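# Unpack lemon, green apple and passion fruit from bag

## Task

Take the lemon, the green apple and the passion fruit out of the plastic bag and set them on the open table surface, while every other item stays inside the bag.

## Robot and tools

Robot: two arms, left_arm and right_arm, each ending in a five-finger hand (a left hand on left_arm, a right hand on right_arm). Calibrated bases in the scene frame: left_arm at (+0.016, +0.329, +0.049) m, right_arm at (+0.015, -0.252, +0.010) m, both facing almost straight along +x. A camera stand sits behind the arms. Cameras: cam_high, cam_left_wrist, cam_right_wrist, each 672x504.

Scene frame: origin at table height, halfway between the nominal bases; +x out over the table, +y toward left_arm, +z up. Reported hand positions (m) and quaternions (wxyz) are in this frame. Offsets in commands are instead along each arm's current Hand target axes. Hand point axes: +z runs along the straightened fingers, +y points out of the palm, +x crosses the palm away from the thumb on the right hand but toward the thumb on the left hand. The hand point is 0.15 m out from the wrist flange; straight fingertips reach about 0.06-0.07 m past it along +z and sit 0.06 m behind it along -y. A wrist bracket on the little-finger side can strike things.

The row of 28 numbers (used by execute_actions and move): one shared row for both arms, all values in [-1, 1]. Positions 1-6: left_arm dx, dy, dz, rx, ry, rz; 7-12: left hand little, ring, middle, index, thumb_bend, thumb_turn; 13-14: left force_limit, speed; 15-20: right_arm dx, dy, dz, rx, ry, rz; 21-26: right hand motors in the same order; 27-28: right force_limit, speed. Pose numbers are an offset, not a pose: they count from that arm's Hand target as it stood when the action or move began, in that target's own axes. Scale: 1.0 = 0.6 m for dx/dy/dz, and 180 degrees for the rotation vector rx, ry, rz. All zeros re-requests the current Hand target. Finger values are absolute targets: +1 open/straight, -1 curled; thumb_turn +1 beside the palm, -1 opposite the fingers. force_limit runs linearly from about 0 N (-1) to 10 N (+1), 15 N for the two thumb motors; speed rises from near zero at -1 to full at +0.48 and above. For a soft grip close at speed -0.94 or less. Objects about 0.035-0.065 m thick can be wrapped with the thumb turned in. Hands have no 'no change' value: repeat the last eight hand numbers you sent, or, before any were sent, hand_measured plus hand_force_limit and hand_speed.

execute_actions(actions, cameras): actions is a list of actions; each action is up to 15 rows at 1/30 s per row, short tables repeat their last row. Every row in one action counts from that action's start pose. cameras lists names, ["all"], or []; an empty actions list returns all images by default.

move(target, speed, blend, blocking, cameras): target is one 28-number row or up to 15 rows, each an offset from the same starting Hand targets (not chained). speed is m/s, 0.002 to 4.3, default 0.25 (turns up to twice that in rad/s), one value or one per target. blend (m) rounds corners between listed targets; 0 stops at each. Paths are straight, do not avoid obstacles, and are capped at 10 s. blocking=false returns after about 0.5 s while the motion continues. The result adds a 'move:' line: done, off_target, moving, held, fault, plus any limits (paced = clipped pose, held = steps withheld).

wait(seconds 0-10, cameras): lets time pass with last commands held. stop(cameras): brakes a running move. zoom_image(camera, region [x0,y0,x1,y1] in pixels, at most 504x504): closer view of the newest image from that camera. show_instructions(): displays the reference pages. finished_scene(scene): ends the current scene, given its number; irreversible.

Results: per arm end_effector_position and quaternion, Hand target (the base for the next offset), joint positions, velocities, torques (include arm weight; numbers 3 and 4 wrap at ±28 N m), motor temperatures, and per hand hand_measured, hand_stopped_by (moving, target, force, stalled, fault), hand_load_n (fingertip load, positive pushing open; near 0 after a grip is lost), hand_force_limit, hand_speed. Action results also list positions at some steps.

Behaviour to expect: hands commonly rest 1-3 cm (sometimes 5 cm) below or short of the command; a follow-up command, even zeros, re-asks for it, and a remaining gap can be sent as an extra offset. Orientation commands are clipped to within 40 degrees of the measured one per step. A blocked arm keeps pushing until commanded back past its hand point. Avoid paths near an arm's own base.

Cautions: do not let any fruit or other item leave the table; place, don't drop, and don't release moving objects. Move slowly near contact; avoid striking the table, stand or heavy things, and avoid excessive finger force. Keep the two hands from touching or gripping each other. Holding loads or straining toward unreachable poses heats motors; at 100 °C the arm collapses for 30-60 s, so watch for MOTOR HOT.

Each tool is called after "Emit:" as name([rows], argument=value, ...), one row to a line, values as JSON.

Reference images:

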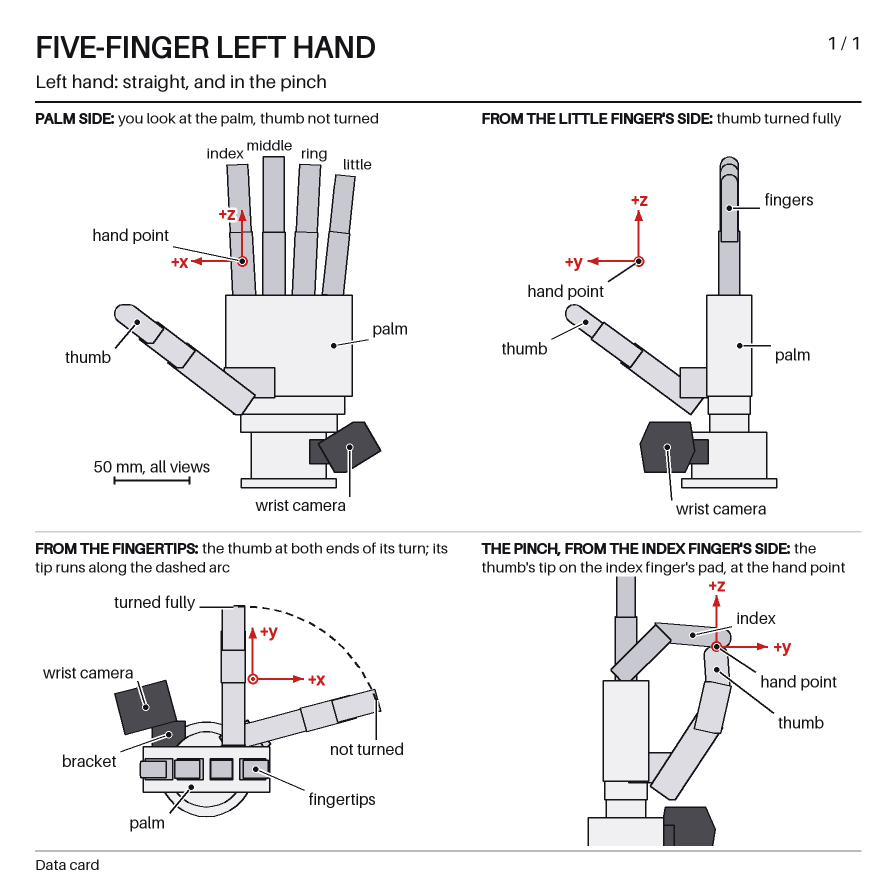

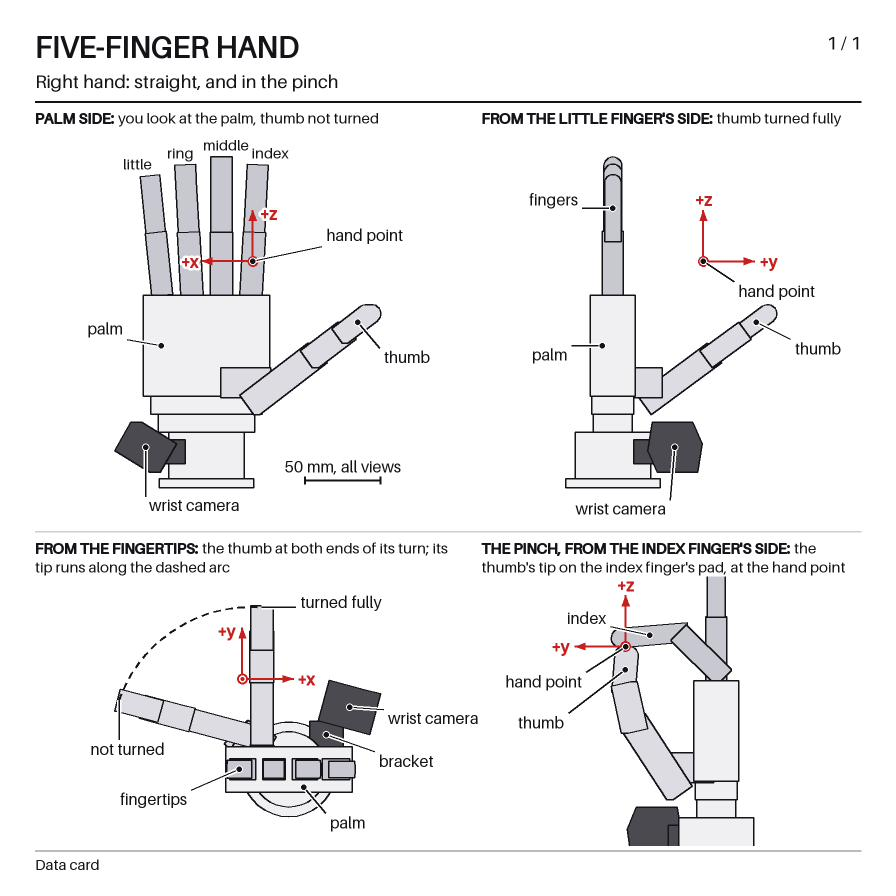

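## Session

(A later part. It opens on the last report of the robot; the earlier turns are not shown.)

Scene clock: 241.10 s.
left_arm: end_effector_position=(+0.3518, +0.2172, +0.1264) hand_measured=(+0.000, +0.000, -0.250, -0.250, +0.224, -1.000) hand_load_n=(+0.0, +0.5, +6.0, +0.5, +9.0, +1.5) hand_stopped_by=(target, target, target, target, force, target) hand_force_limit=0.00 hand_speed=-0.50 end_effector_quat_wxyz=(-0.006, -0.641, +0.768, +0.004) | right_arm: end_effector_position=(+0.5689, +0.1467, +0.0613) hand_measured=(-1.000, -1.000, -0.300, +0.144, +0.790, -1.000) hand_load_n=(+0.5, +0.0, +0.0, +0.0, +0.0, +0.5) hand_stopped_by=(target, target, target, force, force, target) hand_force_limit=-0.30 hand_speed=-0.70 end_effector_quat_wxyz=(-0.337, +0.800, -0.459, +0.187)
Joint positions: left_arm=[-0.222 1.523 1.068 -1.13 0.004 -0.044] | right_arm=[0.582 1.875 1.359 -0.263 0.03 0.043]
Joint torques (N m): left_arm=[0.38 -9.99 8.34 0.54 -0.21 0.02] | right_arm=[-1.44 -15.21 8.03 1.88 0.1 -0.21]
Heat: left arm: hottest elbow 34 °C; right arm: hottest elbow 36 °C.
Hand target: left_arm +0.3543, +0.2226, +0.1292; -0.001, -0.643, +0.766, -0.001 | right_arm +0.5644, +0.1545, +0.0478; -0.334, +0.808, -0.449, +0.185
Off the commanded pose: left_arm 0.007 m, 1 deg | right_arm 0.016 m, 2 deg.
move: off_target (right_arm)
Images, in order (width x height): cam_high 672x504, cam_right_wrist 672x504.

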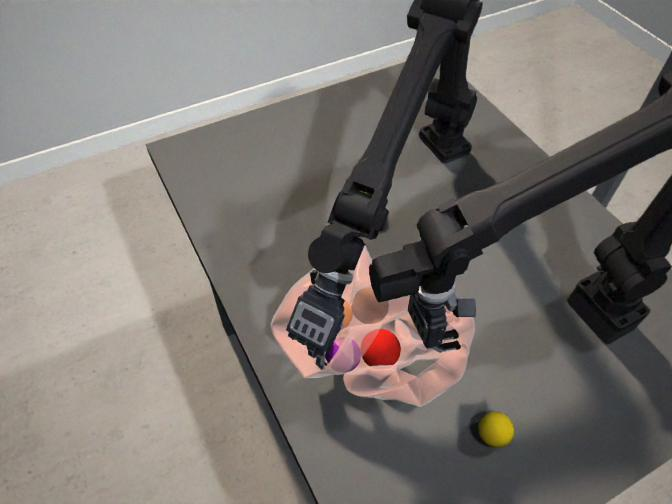

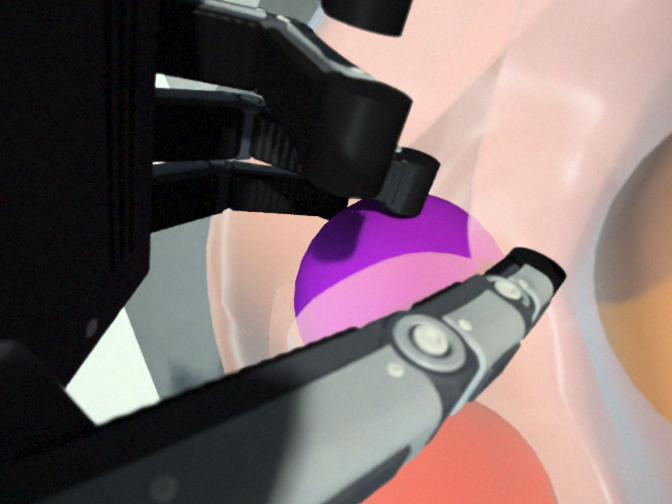

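Emit:
move([
  [0,0,0,0,0,0,0,0,-0.25,-0.25,-0.4,-1,0,-0.5,0,0,0,0,0,0,-1,-1,0.5,0.5,1,-1,-0.3,-0.3],
  [0,0,0,0,0,0,0,0,-0.25,-0.25,-0.4,-1,0,-0.5,-0.035,0.006,0.006,0,0,0,-1,-1,0.5,0.5,1,-1,-0.3,-0.3],
], cameras=["cam_right_wrist","cam_high"], speed=0.06)

Scene clock: 243.53 s.
left_arm: end_effector_position=(+0.3518, +0.2172, +0.1264) hand_measured=(+0.000, +0.000, -0.250, -0.250, +0.224, -1.000) hand_load_n=(+0.0, +0.5, +6.0, +0.5, +9.0, +1.0) hand_stopped_by=(target, target, target, target, force, target) hand_force_limit=0.00 hand_speed=-0.50 end_effector_quat_wxyz=(-0.006, -0.641, +0.768, +0.004) | right_arm: end_effector_position=(+0.5572, +0.1643, +0.0555) hand_measured=(-1.000, -1.000, +0.500, +0.500, +1.000, -1.000) hand_load_n=(+0.0, +0.0, +0.0, +0.0, +0.0, +0.0) hand_stopped_by=(target, target, target, target, target, target) hand_force_limit=-0.30 hand_speed=-0.30 end_effector_quat_wxyz=(-0.335, +0.807, -0.448, +0.189)
Joint positions: left_arm=[-0.222 1.523 1.068 -1.13 0.004 -0.044] | right_arm=[0.619 1.885 1.359 -0.255 0.05 0.043]
Joint torques (N m): left_arm=[0.44 -9.93 8.29 0.54 -0.21 0.03] | right_arm=[-1.2 -15.38 8.01 1.99 0.33 0.04]
Heat: left arm: hottest elbow 34 °C; right arm: hottest elbow 36 °C.
Hand target: left_arm +0.3543, +0.2226, +0.1292; -0.001, -0.643, +0.766, -0.001 | right_arm +0.5532, +0.1724, +0.0426; -0.334, +0.808, -0.449, +0.185
Off the commanded pose: left_arm 0.007 m, 1 deg | right_arm 0.016 m, 0 deg.
move: off_target (right_arm)
Images, in order (width x height): cam_high 672x504, cam_right_wrist 672x504.

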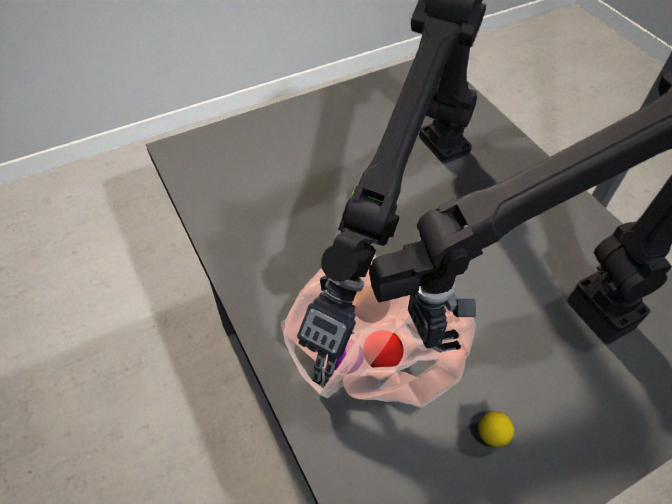

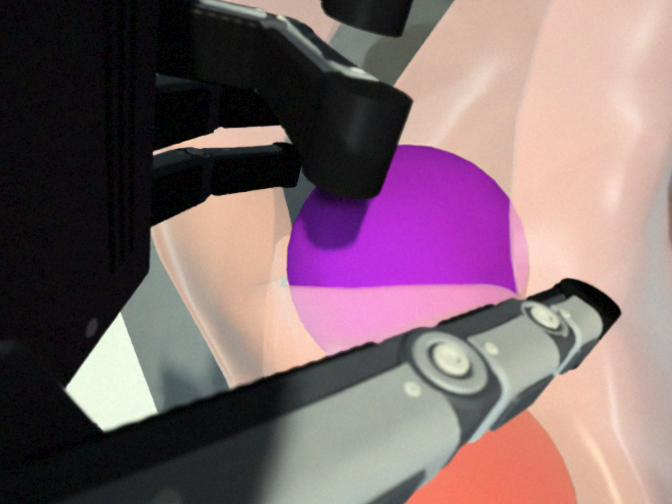

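Emit:
move(target=[0,0,0,0,0,0,0,0,-0.25,-0.25,-0.4,-1,0,-0.5,0,0,0,0,0,0,-1,-1,-0.3,-0.3,-0.2,-1,-0.3,-0.75], cameras=["cam_right_wrist","cam_high"], speed=0.06)

Scene clock: 247.10 s.
left_arm: end_effector_position=(+0.3518, +0.2172, +0.1264) hand_measured=(+0.000, +0.000, -0.250, -0.250, +0.224, -1.000) hand_load_n=(+0.0, +0.0, +5.5, +0.5, +9.0, +1.0) hand_stopped_by=(target, target, target, target, force, target) hand_force_limit=0.00 hand_speed=-0.50 end_effector_quat_wxyz=(-0.006, -0.641, +0.768, +0.004) | right_arm: end_effector_position=(+0.5574, +0.1643, +0.0553) hand_measured=(-1.000, -1.000, +0.088, +0.180, +0.816, -1.000) hand_load_n=(+0.0, +0.0, +4.5, +3.5, +7.0, +0.0) hand_stopped_by=(target, target, force, force, force, target) hand_force_limit=-0.30 hand_speed=-0.75 end_effector_quat_wxyz=(-0.335, +0.807, -0.448, +0.189)
Joint positions: left_arm=[-0.222 1.523 1.068 -1.13 0.004 -0.044] | right_arm=[0.619 1.886 1.359 -0.255 0.05 0.043]
Joint torques (N m): left_arm=[0.38 -9.99 8.31 0.51 -0.21 0.01] | right_arm=[-1.14 -15.79 8.05 1.94 0.31 0.06]
Heat: left arm: hottest elbow 34 °C; right arm: hottest elbow 35 °C.
Hand target: left_arm +0.3543, +0.2226, +0.1292; -0.001, -0.643, +0.766, -0.001 | right_arm +0.5532, +0.1724, +0.0427; -0.334, +0.808, -0.449, +0.185
Off the commanded pose: left_arm 0.007 m, 1 deg | right_arm 0.016 m, 0 deg.
move: off_target (right_arm)
Images, in order (width x height): cam_high 672x504, cam_right_wrist 672x504.

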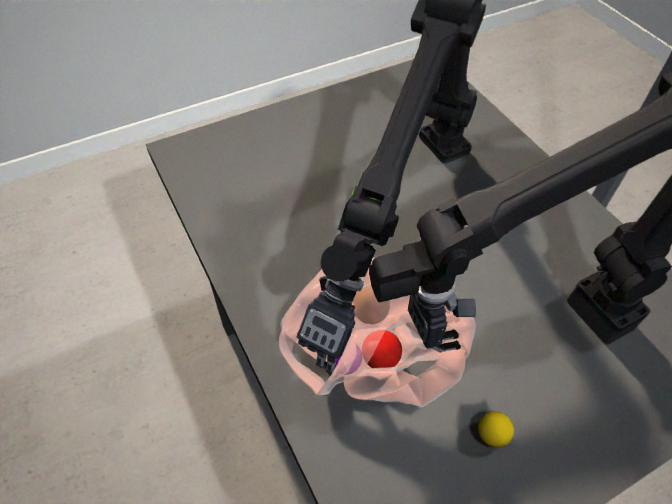

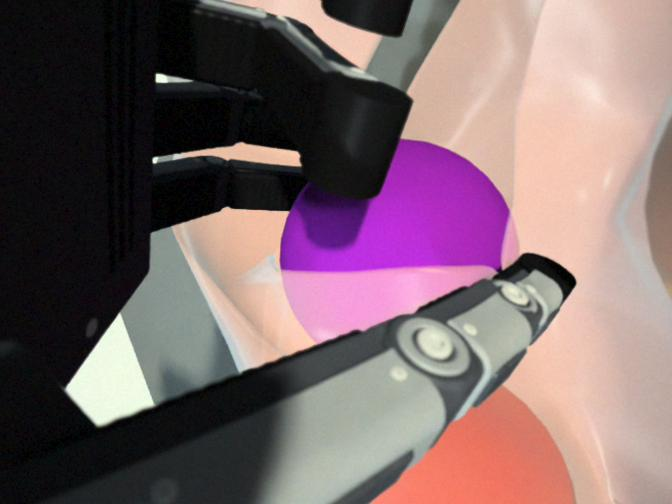

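Emit:
move(target=[0,0,0,0,0,0,0,0,-0.25,-0.25,-0.4,-1,0,-0.5,0.0283,-0.0877,-0.1127,0,0,0,-1,-1,-0.3,-0.3,-0.2,-1,-0.3,-0.75], cameras=["cam_right_wrist","cam_high","cam_left_wrist"], speed=0.1)

Emit:
zoom_image(camera="cam_high", region=[250, 235, 450, 415])

Scene clock: 249.03 s.
left_arm: end_effector_position=(+0.3518, +0.2172, +0.1264) hand_measured=(+0.000, +0.000, -0.250, -0.250, +0.224, -1.000) hand_load_n=(+0.0, +0.0, +6.0, +0.5, +9.0, +1.0) hand_stopped_by=(target, target, target, target, force, target) hand_force_limit=0.00 hand_speed=-0.50 end_effector_quat_wxyz=(-0.006, -0.641, +0.768, +0.004) | right_arm: end_effector_position=(+0.5309, +0.1481, +0.0928) hand_measured=(-1.000, -1.000, +0.088, +0.180, +0.816, -1.000) hand_load_n=(+0.0, +0.0, +4.5, +3.5, +6.5, +0.0) hand_stopped_by=(target, target, force, force, force, target) hand_force_limit=-0.30 hand_speed=-0.75 end_effector_quat_wxyz=(-0.311, +0.819, -0.451, +0.172)
Joint positions: left_arm=[-0.222 1.523 1.068 -1.13 0.004 -0.044] | right_arm=[0.619 1.794 1.359 -0.411 0.039 0.043]
Joint torques (N m): left_arm=[0.38 -9.99 8.32 0.54 -0.22 0.02] | right_arm=[-3.31 -17.14 12.75 0.9 -0.02 -0.17]
Heat: left arm: hottest elbow 34 °C; right arm: hottest elbow 35 °C.
Hand target: left_arm +0.3543, +0.2226, +0.1292; -0.001, -0.643, +0.766, -0.001 | right_arm +0.5532, +0.1523, +0.1277; -0.334, +0.808, -0.449, +0.185
Off the commanded pose: left_arm 0.007 m, 1 deg | right_arm 0.042 m, 3 deg.
move: off_target (right_arm)

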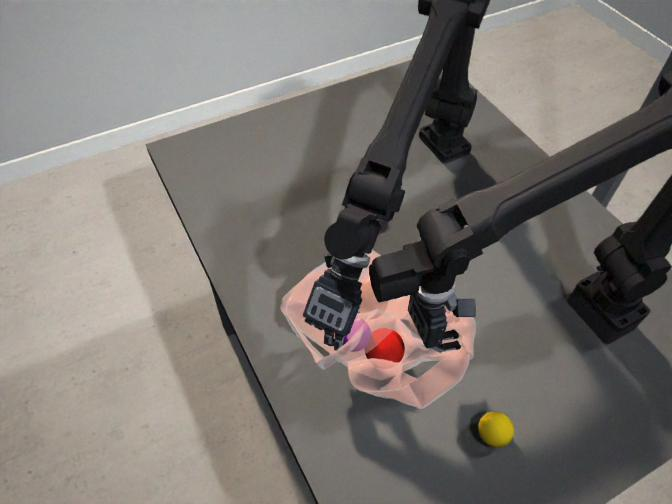

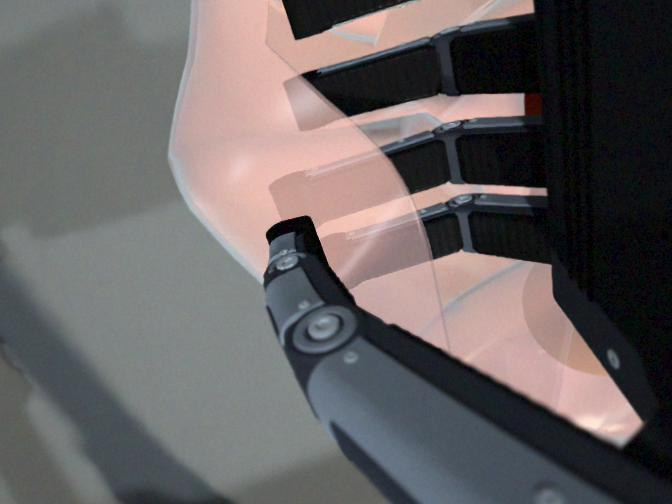

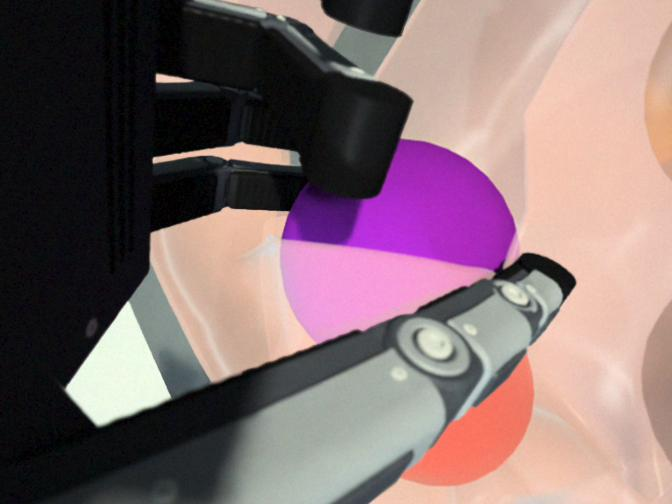

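Scaled by 2.520 from the camera's 672x504 image, which has a finer 960x720 frame.

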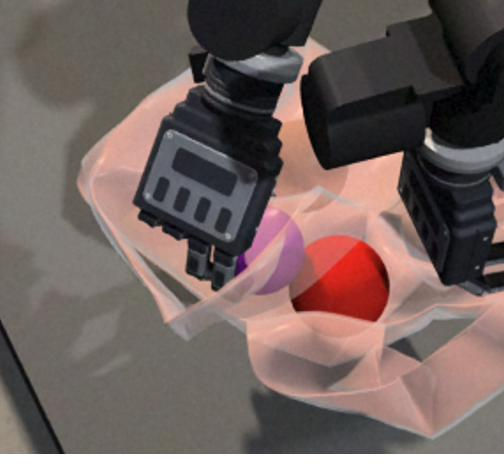

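Emit:
move([
  [0,0,0,0,0,0,0,0,-0.25,-0.25,-0.4,-1,0,-0.5,0,-0.083,-0.083,0,0,0,-1,-1,-0.3,-0.3,-0.2,-1,-0.3,-0.75],
], speed=0.08, cameras=["all"])

Scene clock: 253.67 s.
left_arm: end_effector_position=(+0.3518, +0.2172, +0.1264) hand_measured=(+0.000, +0.000, -0.250, -0.250, +0.224, -1.000) hand_load_n=(+0.0, +0.0, +6.0, +0.5, +9.0, +1.0) hand_stopped_by=(target, target, target, target, force, target) hand_force_limit=0.00 hand_speed=-0.50 end_effector_quat_wxyz=(-0.006, -0.641, +0.768, +0.004) | right_arm: end_effector_position=(+0.5306, +0.1478, +0.1549) hand_measured=(-1.000, -1.000, +0.088, +0.180, +0.816, -1.000) hand_load_n=(+0.5, +0.0, +4.5, +3.5, +6.5, +0.0) hand_stopped_by=(target, target, force, force, force, target) hand_force_limit=-0.30 hand_speed=-0.75 end_effector_quat_wxyz=(-0.305, +0.821, -0.452, +0.169)
Joint positions: left_arm=[-0.222 1.523 1.068 -1.13 0.004 -0.044] | right_arm=[0.619 1.743 1.467 -0.583 0.039 0.043]
Joint torques (N m): left_arm=[0.32 -9.88 8.29 0.58 -0.21 0.02] | right_arm=[-3.14 -17.08 13.85 0.99 -0.04 -0.16]
Heat: left arm: hottest elbow 34 °C; right arm: hottest elbow 35 °C.
Hand target: left_arm +0.3543, +0.2226, +0.1292; -0.001, -0.643, +0.766, -0.001 | right_arm +0.5532, +0.1523, +0.1979; -0.334, +0.808, -0.449, +0.185
Off the commanded pose: left_arm 0.007 m, 1 deg | right_arm 0.049 m, 4 deg.
move: off_target (right_arm)

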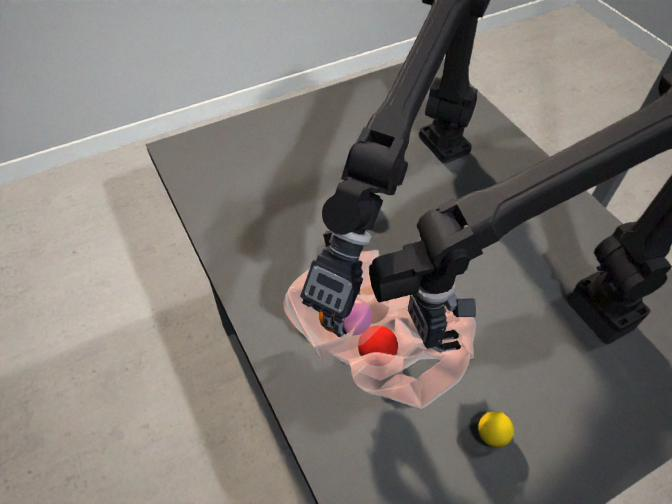

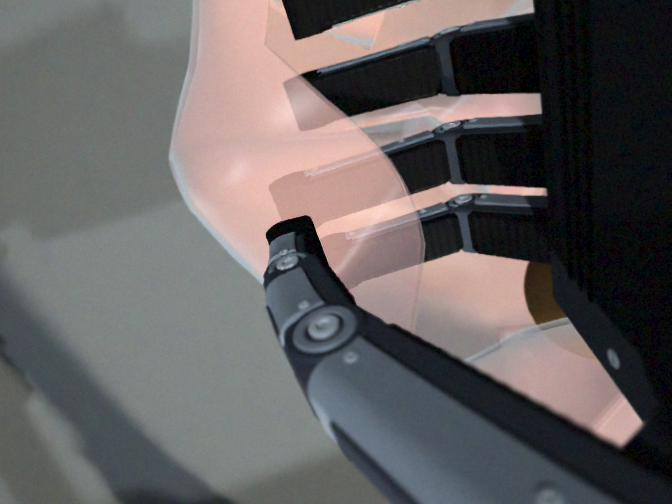

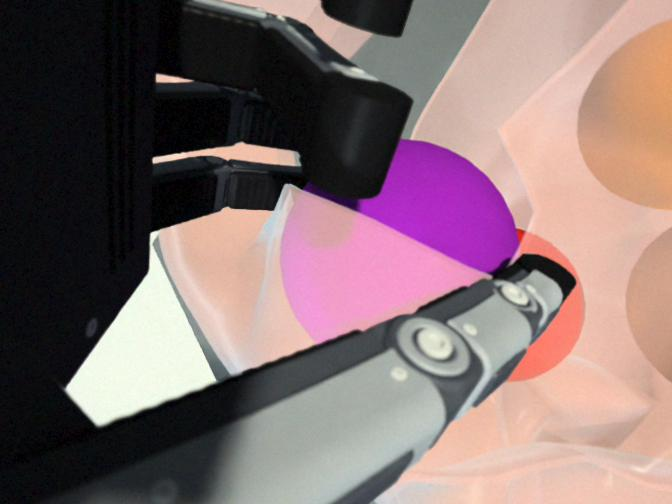

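Emit:
move([
  [0,0,0,0,0,0,0,0,-0.25,-0.25,-0.4,-1,0,-0.5,0.117,-0.025,-0.025,0,0,0,-1,-1,-0.3,-0.3,-0.2,-1,-0.3,-0.75],
], speed=0.08, cameras=["all"])

Scene clock: 256.07 s.
left_arm: end_effector_position=(+0.3523, +0.2171, +0.1263) hand_measured=(+0.000, +0.000, -0.250, -0.250, +0.224, -1.000) hand_load_n=(+0.5, +0.0, +6.0, +0.5, +9.0, +1.5) hand_stopped_by=(target, target, target, target, force, target) hand_force_limit=0.00 hand_speed=-0.50 end_effector_quat_wxyz=(-0.005, -0.641, +0.768, +0.004) | right_arm: end_effector_position=(+0.5635, +0.0952, +0.1726) hand_measured=(-1.000, -1.000, +0.088, +0.180, +0.816, -1.000) hand_load_n=(+0.0, +0.0, +3.5, +3.5, +7.0, +1.0) hand_stopped_by=(target, target, force, force, force, target) hand_force_limit=-0.30 hand_speed=-0.75 end_effector_quat_wxyz=(-0.305, +0.820, -0.456, +0.160)
Joint positions: left_arm=[-0.222 1.523 1.068 -1.129 0.004 -0.044] | right_arm=[0.504 1.736 1.507 -0.639 -0.048 -0.031]
Joint torques (N m): left_arm=[0.38 -9.93 8.28 0.47 -0.21 0.02] | right_arm=[-4.01 -17.03 14.39 0.91 0.01 -0.3]
Heat: left arm: hottest elbow 34 °C; right arm: hottest elbow 36 °C.
Hand target: left_arm +0.3543, +0.2226, +0.1293; -0.001, -0.643, +0.766, -0.001 | right_arm +0.5905, +0.0927, +0.2192; -0.334, +0.808, -0.449, +0.185
Off the commanded pose: left_arm 0.007 m, 1 deg | right_arm 0.054 m, 5 deg.
move: off_target (right_arm)

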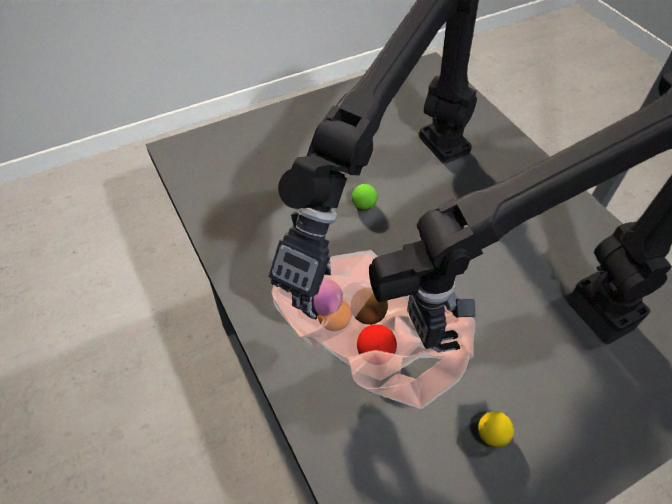

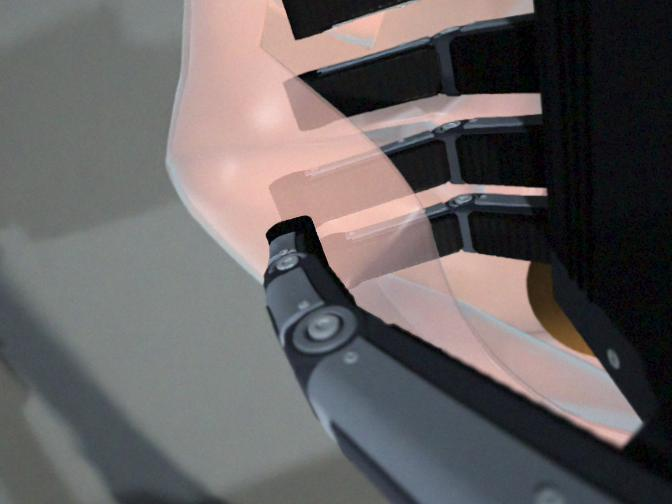

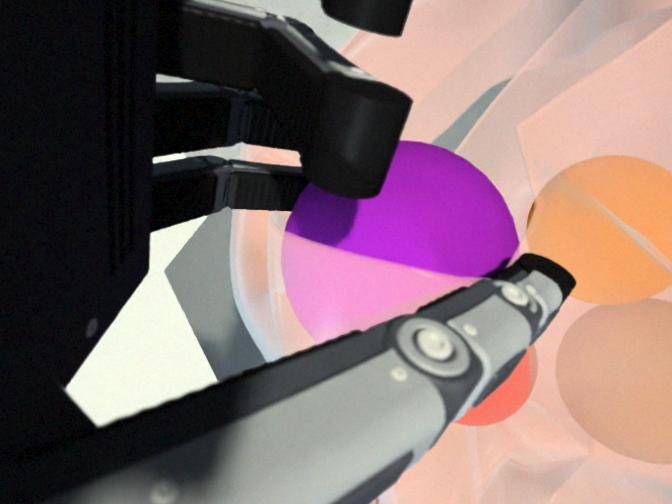

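Emit:
move([
  [0,0,0,0,0,0,0,0,-0.25,-0.25,-0.4,-1,0,-0.5,0.1,-0.035,-0.035,0,0,0,-1,-1,-0.3,-0.3,-0.2,-1,-0.3,-0.75],
], speed=0.08, cameras=["all"])

Scene clock: 257.93 s.
left_arm: end_effector_position=(+0.3524, +0.2171, +0.1257) hand_measured=(+0.000, +0.000, -0.250, -0.250, +0.224, -1.000) hand_load_n=(+0.0, +0.0, +6.0, +0.0, +9.0, +1.5) hand_stopped_by=(target, target, target, target, force, target) hand_force_limit=0.00 hand_speed=-0.50 end_effector_quat_wxyz=(-0.005, -0.640, +0.768, +0.003) | right_arm: end_effector_position=(+0.6035, +0.0412, +0.2149) hand_measured=(-1.000, -1.000, +0.088, +0.180, +0.814, -1.000) hand_load_n=(+0.5, +0.0, +0.0, +0.0, +0.5, +0.0) hand_stopped_by=(target, target, force, force, force, target) hand_force_limit=-0.30 hand_speed=-0.75 end_effector_quat_wxyz=(-0.315, +0.814, -0.459, +0.166)
Joint positions: left_arm=[-0.222 1.523 1.067 -1.126 0.004 -0.044] | right_arm=[0.39 1.735 1.611 -0.726 -0.119 -0.107]
Joint torques (N m): left_arm=[0.44 -9.88 8.47 0.38 -0.2 0.03] | right_arm=[-2.61 -16.09 14.3 0.81 -0.12 -0.24]
Heat: left arm: hottest elbow 34 °C; right arm: hottest elbow 36 °C.
Hand target: left_arm +0.3544, +0.2226, +0.1293; -0.001, -0.643, +0.766, -0.001 | right_arm +0.6222, +0.0417, +0.2489; -0.334, +0.808, -0.449, +0.185
Off the commanded pose: left_arm 0.007 m, 1 deg | right_arm 0.039 m, 3 deg.
move: off_target (right_arm)

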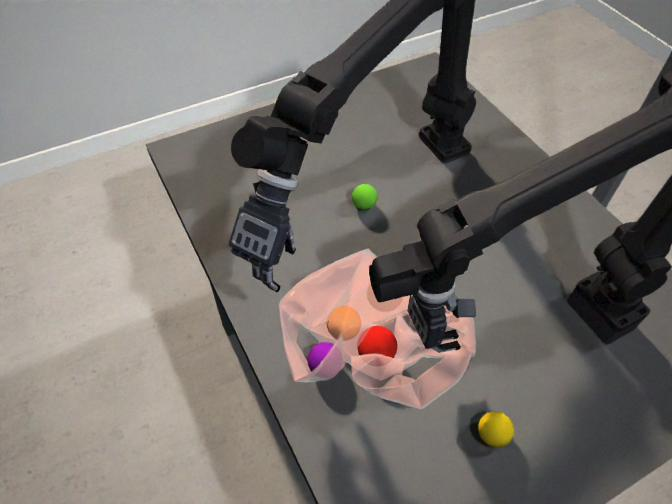

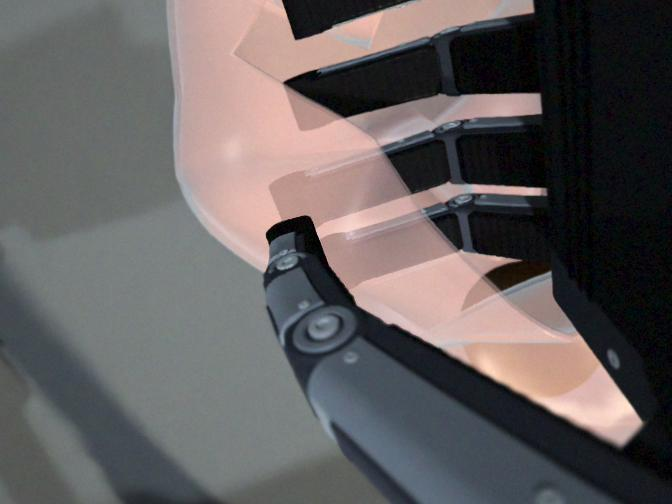

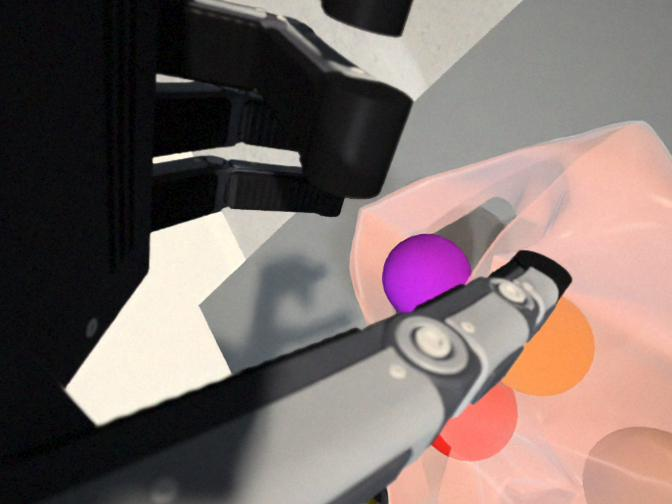

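Emit:
zoom_image(camera="cam_high", region=[240, 220, 500, 430])

Emit:
zoom_image(camera="cam_right_wrist", region=[320, 100, 672, 400])

Scaled by 1.938 from the camera's 672x504 image, which has a finer 960x720 frame.

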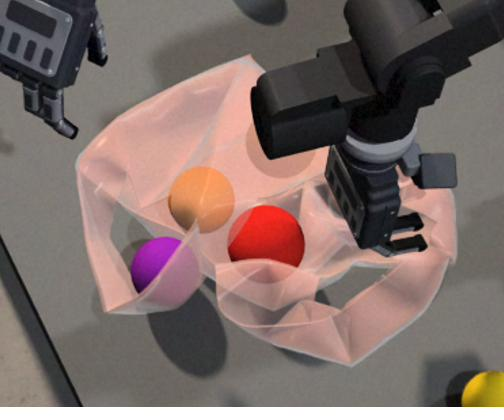

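Scaled by 1.432 from the camera's 672x504 image, which has a finer 960x720 frame.

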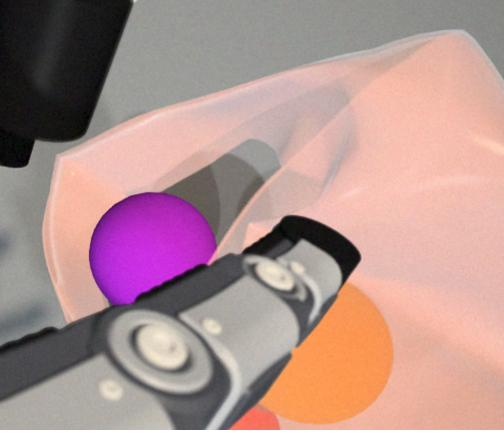

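Emit:
wait(seconds=0.5, cameras=["all"])

Emit:
zoom_image(camera="cam_high", region=[240, 220, 500, 430])

Scene clock: 259.93 s.
left_arm: end_effector_position=(+0.3524, +0.2171, +0.1257) hand_measured=(+0.000, +0.000, -0.250, -0.250, +0.224, -1.000) hand_load_n=(+0.0, +0.0, +6.0, +0.5, +9.0, +1.0) hand_stopped_by=(target, target, target, target, force, target) hand_force_limit=0.00 hand_speed=-0.50 end_effector_quat_wxyz=(-0.005, -0.640, +0.768, +0.003) | right_arm: end_effector_position=(+0.6035, +0.0412, +0.2150) hand_measured=(-1.000, -1.000, +0.088, +0.180, +0.814, -1.000) hand_load_n=(+0.0, +0.0, +0.0, +0.0, +0.0, +0.0) hand_stopped_by=(target, target, force, force, force, target) hand_force_limit=-0.30 hand_speed=-0.75 end_effector_quat_wxyz=(-0.315, +0.814, -0.459, +0.166)
Joint positions: left_arm=[-0.222 1.523 1.067 -1.126 0.004 -0.044] | right_arm=[0.39 1.735 1.611 -0.727 -0.119 -0.107]
Joint torques (N m): left_arm=[0.21 -9.88 8.43 0.42 -0.2 0.02] | right_arm=[-3.08 -16.21 14.35 0.85 -0.11 -0.28]
Heat: left arm: hottest elbow 34 °C; right arm: hottest elbow 36 °C.
Hand target: left_arm +0.3544, +0.2226, +0.1293; -0.001, -0.643, +0.766, -0.001 | right_arm +0.6222, +0.0417, +0.2490; -0.334, +0.808, -0.449, +0.185
Off the commanded pose: left_arm 0.007 m, 1 deg | right_arm 0.039 m, 3 deg.
wait: 0.50 s; at rest from the start

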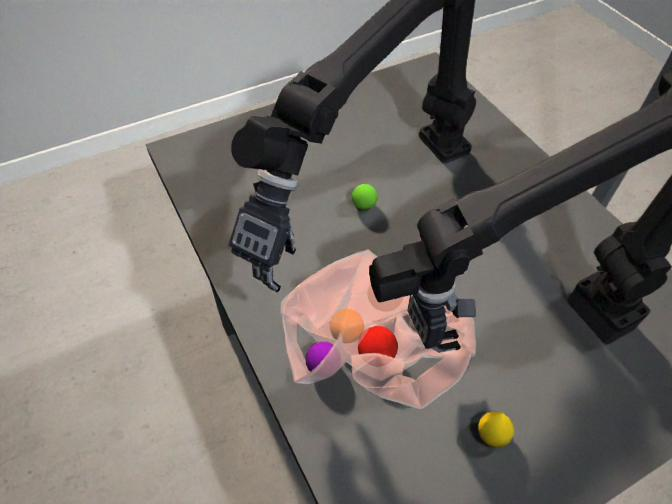

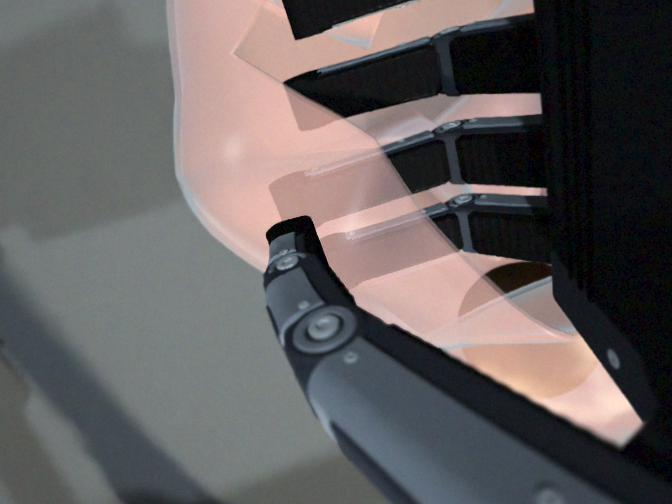

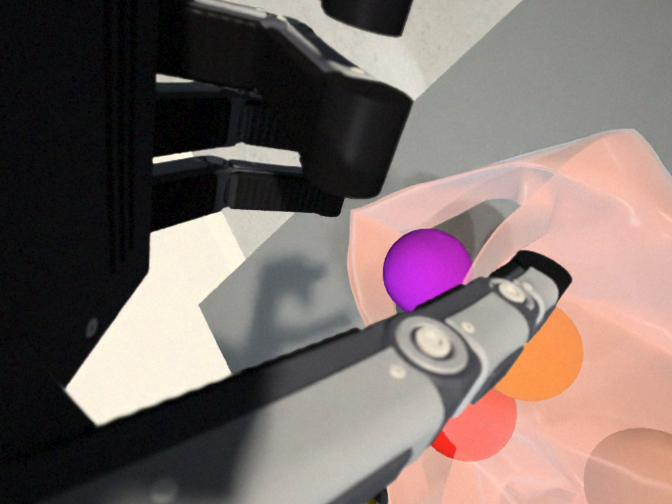

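Scaled by 1.938 from the camera's 672x504 image, which has a finer 960x720 frame.

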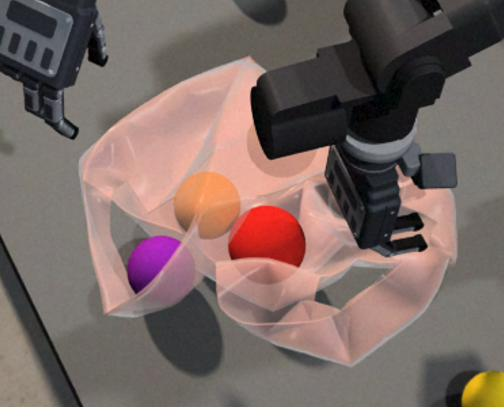

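Emit:
move([
  [0,0,0,0,0,0,0,0,-0.25,-0.25,-0.4,-1,0,-0.5,-0.174,0.020,0.133,0,0,0,-1,-1,0.5,0.5,1,-1,-0.3,-0.3],
], speed=0.15, cameras=["all"])

Scene clock: 263.43 s.
left_arm: end_effector_position=(+0.3524, +0.2171, +0.1257) hand_measured=(+0.000, +0.000, -0.250, -0.250, +0.224, -1.000) hand_load_n=(+0.0, +0.0, +6.5, +0.5, +9.0, +1.5) hand_stopped_by=(target, target, target, target, force, target) hand_force_limit=0.00 hand_speed=-0.50 end_effector_quat_wxyz=(-0.005, -0.640, +0.768, +0.003) | right_arm: end_effector_position=(+0.5877, +0.1344, +0.1566) hand_measured=(-1.000, -1.000, +0.500, +0.500, +1.000, -1.000) hand_load_n=(+0.0, +0.0, +0.0, +0.0, +0.0, +0.0) hand_stopped_by=(target, target, target, target, target, target) hand_force_limit=-0.30 hand_speed=-0.30 end_effector_quat_wxyz=(-0.305, +0.821, -0.452, +0.171)
Joint positions: left_arm=[-0.222 1.523 1.067 -1.126 0.004 -0.044] | right_arm=[0.548 1.843 1.612 -0.626 -0.003 -0.013]
Joint torques (N m): left_arm=[0.32 -9.93 8.42 0.38 -0.21 0.02] | right_arm=[-1.03 -16.26 14.13 1.84 0.27 0.07]
Heat: left arm: hottest elbow 33 °C; right arm: hottest elbow 37 °C.
Hand target: left_arm +0.3544, +0.2226, +0.1293; -0.001, -0.643, +0.766, -0.001 | right_arm +0.6076, +0.1558, +0.1841; -0.335, +0.808, -0.449, +0.185
Off the commanded pose: left_arm 0.007 m, 1 deg | right_arm 0.040 m, 4 deg.
move: off_target (right_arm)

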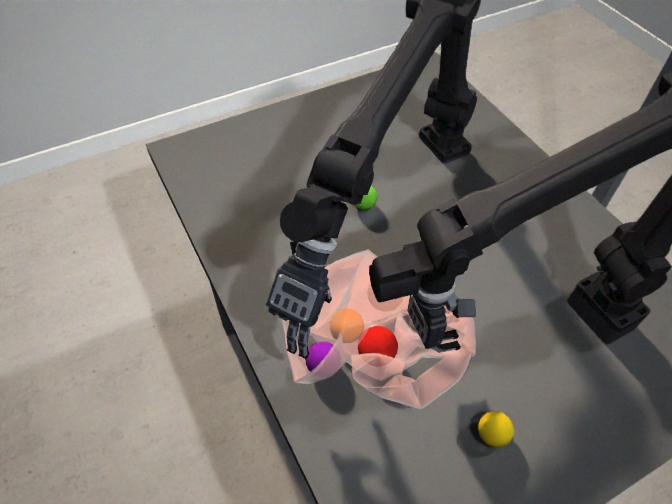

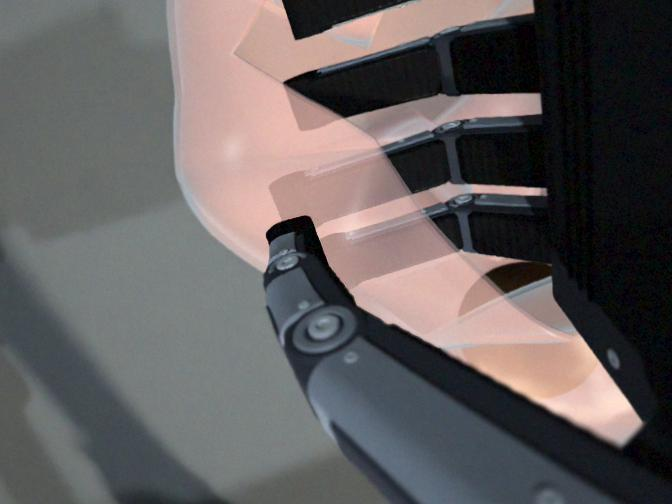

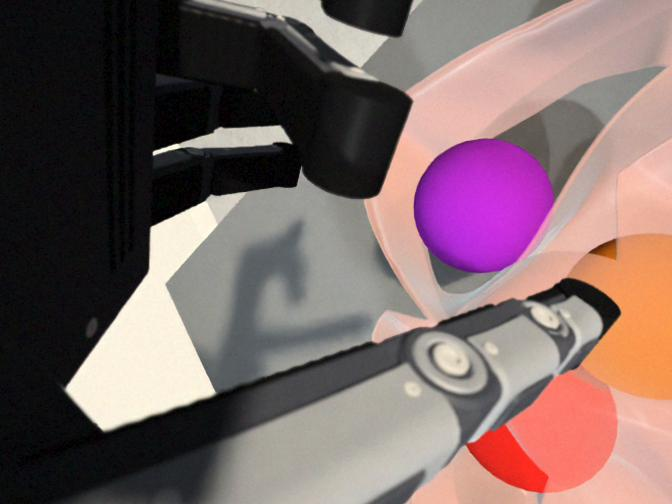

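Emit:
move([
  [0,0,0,0,0,0,0,0,-0.25,-0.25,-0.4,-1,0,-0.5,-0.0237,0.032,0.0317,0,-0.149,-0.149,-1,-1,0.5,0.5,1,-1,-0.3,-0.3],
], speed=0.15, cameras=["cam_high","cam_right_wrist"])

Scene clock: 270.37 s.
left_arm: end_effector_position=(+0.3524, +0.2171, +0.1257) hand_measured=(+0.000, +0.000, -0.250, -0.250, +0.224, -1.000) hand_load_n=(+0.0, +0.0, +6.5, +0.5, +9.0, +1.0) hand_stopped_by=(target, target, target, target, force, target) hand_force_limit=0.00 hand_speed=-0.50 end_effector_quat_wxyz=(-0.005, -0.640, +0.768, +0.003) | right_arm: end_effector_position=(+0.5757, +0.1683, +0.1431) hand_measured=(-1.000, -1.000, +0.500, +0.500, +1.000, -1.000) hand_load_n=(+0.0, +0.5, +0.0, +0.0, +0.0, +0.0) hand_stopped_by=(target, target, target, target, target, target) hand_force_limit=-0.30 hand_speed=-0.30 end_effector_quat_wxyz=(-0.368, +0.913, -0.167, +0.051)
Joint positions: left_arm=[-0.222 1.523 1.067 -1.126 0.004 -0.044] | right_arm=[0.519 1.976 1.774 -0.753 -0.478 -0.532]
Joint torques (N m): left_arm=[0.38 -9.88 8.42 0.4 -0.21 0.02] | right_arm=[-3.49 -17.32 13.85 0.7 -0.37 -0.23]
Heat: left arm: hottest elbow 33 °C; right arm: hottest elbow 37 °C.
Hand target: left_arm +0.3544, +0.2226, +0.1293; -0.001, -0.643, +0.766, -0.001 | right_arm +0.5999, +0.1678, +0.1570; -0.377, +0.910, -0.162, +0.066
Off the commanded pose: left_arm 0.007 m, 1 deg | right_arm 0.028 m, 2 deg.
move: off_target (right_arm)
Images, in order (width x height): cam_high 672x504, cam_right_wrist 672x504.

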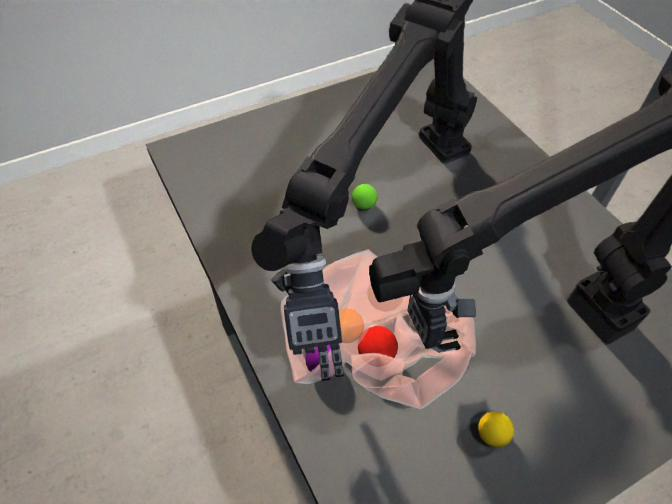

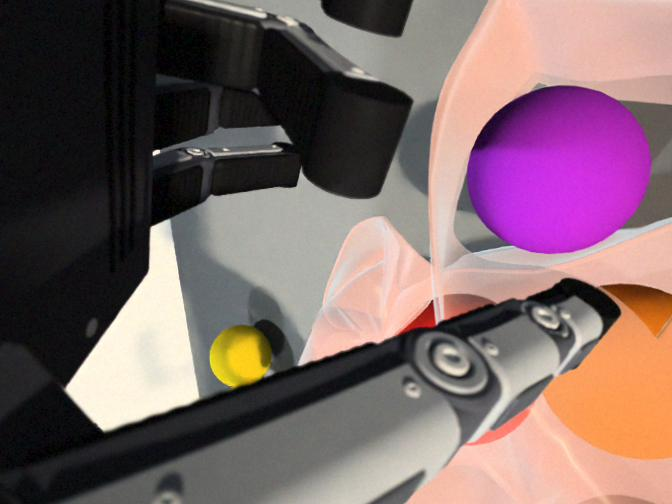

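Emit:
move([
  [0,0,0,0,0,0,0,0,-0.25,-0.25,-0.4,-1,0,-0.5,0.0253,0.0679,0.0382,0,0,0,-1,-1,0.5,0.5,1,-1,-0.3,-0.3],
], speed=0.12, cameras=["cam_high","cam_right_wrist"])

Scene clock: 273.07 s.
left_arm: end_effector_position=(+0.3524, +0.2171, +0.1257) hand_measured=(+0.000, +0.000, -0.250, -0.250, +0.224, -1.000) hand_load_n=(+0.0, +0.0, +6.5, +0.5, +9.0, +1.0) hand_stopped_by=(target, target, target, target, force, target) hand_force_limit=0.00 hand_speed=-0.50 end_effector_quat_wxyz=(-0.005, -0.640, +0.768, +0.003) | right_arm: end_effector_position=(+0.6007, +0.1557, +0.1226) hand_measured=(-1.000, -1.000, +0.500, +0.500, +1.000, -1.000) hand_load_n=(+0.0, +0.0, +0.0, -0.5, +0.0, +0.0) hand_stopped_by=(target, target, target, target, target, target) hand_force_limit=-0.30 hand_speed=-0.30 end_effector_quat_wxyz=(-0.376, +0.909, -0.165, +0.062)
Joint positions: left_arm=[-0.222 1.523 1.067 -1.126 0.004 -0.044] | right_arm=[0.484 2.014 1.774 -0.697 -0.496 -0.56]
Joint torques (N m): left_arm=[0.38 -9.88 8.44 0.4 -0.21 0.03] | right_arm=[-3.02 -17.9 9.07 1.62 -0.39 -0.23]
Heat: left arm: hottest elbow 33 °C; right arm: hottest elbow 37 °C.
Hand target: left_arm +0.3544, +0.2226, +0.1293; -0.001, -0.643, +0.766, -0.001 | right_arm +0.6098, +0.1508, +0.1119; -0.377, +0.910, -0.162, +0.066
Off the commanded pose: left_arm 0.007 m, 1 deg | right_arm 0.015 m, 1 deg.
move: off_target (right_arm)
Images, in order (width x height): cam_high 672x504, cam_right_wrist 672x504.

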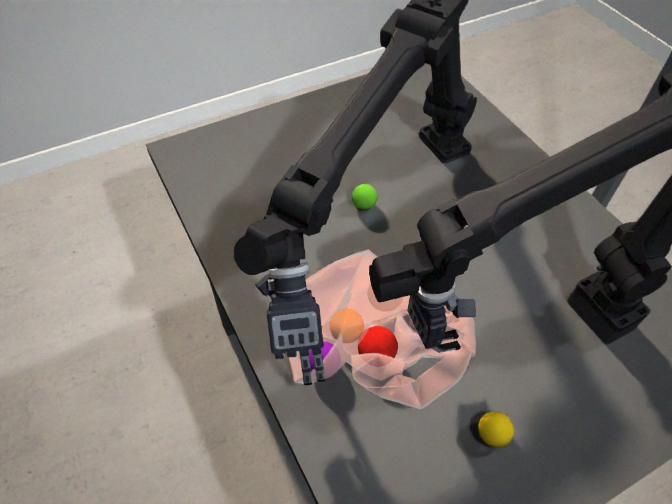

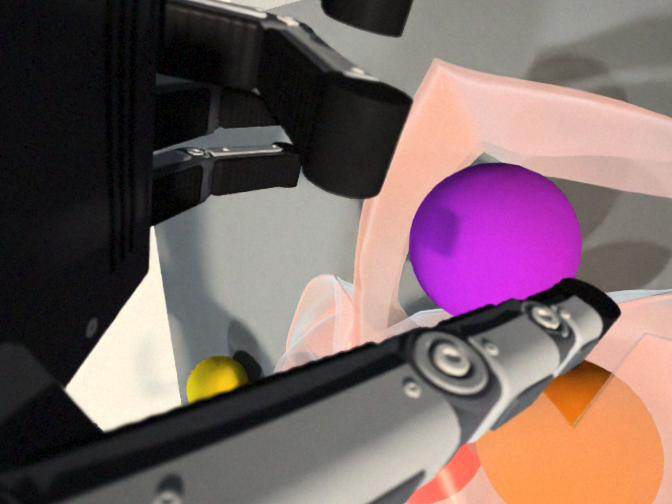

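Emit:
move([
  [0,0,0,0,0,0,0,0,-0.25,-0.25,-0.4,-1,0,-0.5,-0.0208,0.045,0.042,0,0,0,-1,-1,0.5,0.5,1,-1,-0.3,-0.3],
], speed=0.08, cameras=["cam_high","cam_right_wrist"])

Scene clock: 275.23 s.
left_arm: end_effector_position=(+0.3524, +0.2171, +0.1257) hand_measured=(+0.000, +0.000, -0.250, -0.250, +0.224, -1.000) hand_load_n=(+0.0, +0.0, +6.5, +0.5, +9.0, +1.5) hand_stopped_by=(target, target, target, target, force, target) hand_force_limit=0.00 hand_speed=-0.50 end_effector_quat_wxyz=(-0.005, -0.640, +0.768, +0.003) | right_arm: end_effector_position=(+0.5974, +0.1539, +0.0915) hand_measured=(-1.000, -1.000, +0.500, +0.500, +1.000, -1.000) hand_load_n=(+0.5, +0.0, +0.0, +0.0, +0.0, +0.0) hand_stopped_by=(target, target, target, target, target, target) hand_force_limit=-0.30 hand_speed=-0.30 end_effector_quat_wxyz=(-0.381, +0.908, -0.162, +0.069)
Joint positions: left_arm=[-0.222 1.523 1.067 -1.126 0.004 -0.044] | right_arm=[0.484 2.018 1.692 -0.593 -0.496 -0.56]
Joint torques (N m): left_arm=[0.38 -9.88 8.42 0.42 -0.2 0.02] | right_arm=[-2.37 -18.02 7.98 1.66 -0.09 -0.12]
Heat: left arm: hottest elbow 33 °C; right arm: hottest elbow 37 °C.
Hand target: left_arm +0.3544, +0.2226, +0.1293; -0.001, -0.643, +0.766, -0.001 | right_arm +0.5975, +0.1539, +0.0750; -0.377, +0.910, -0.162, +0.066
Off the commanded pose: left_arm 0.007 m, 1 deg | right_arm 0.016 m, 1 deg.
move: off_target (right_arm)
Images, in order (width x height): cam_high 672x504, cam_right_wrist 672x504.

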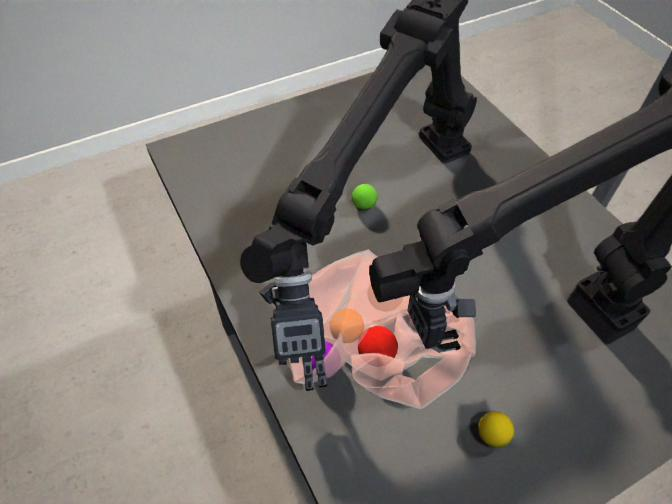

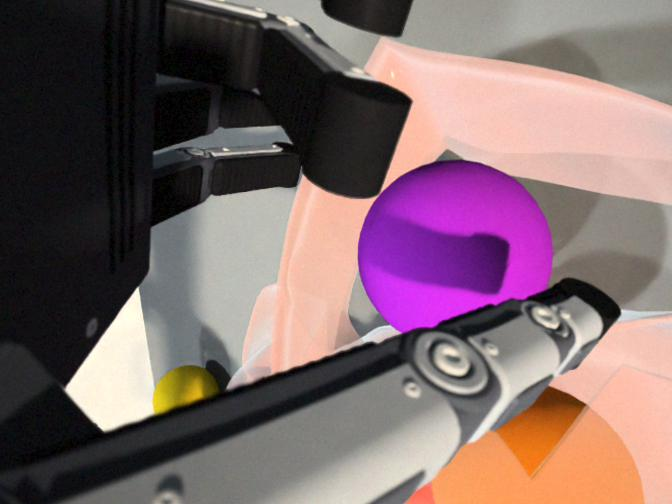

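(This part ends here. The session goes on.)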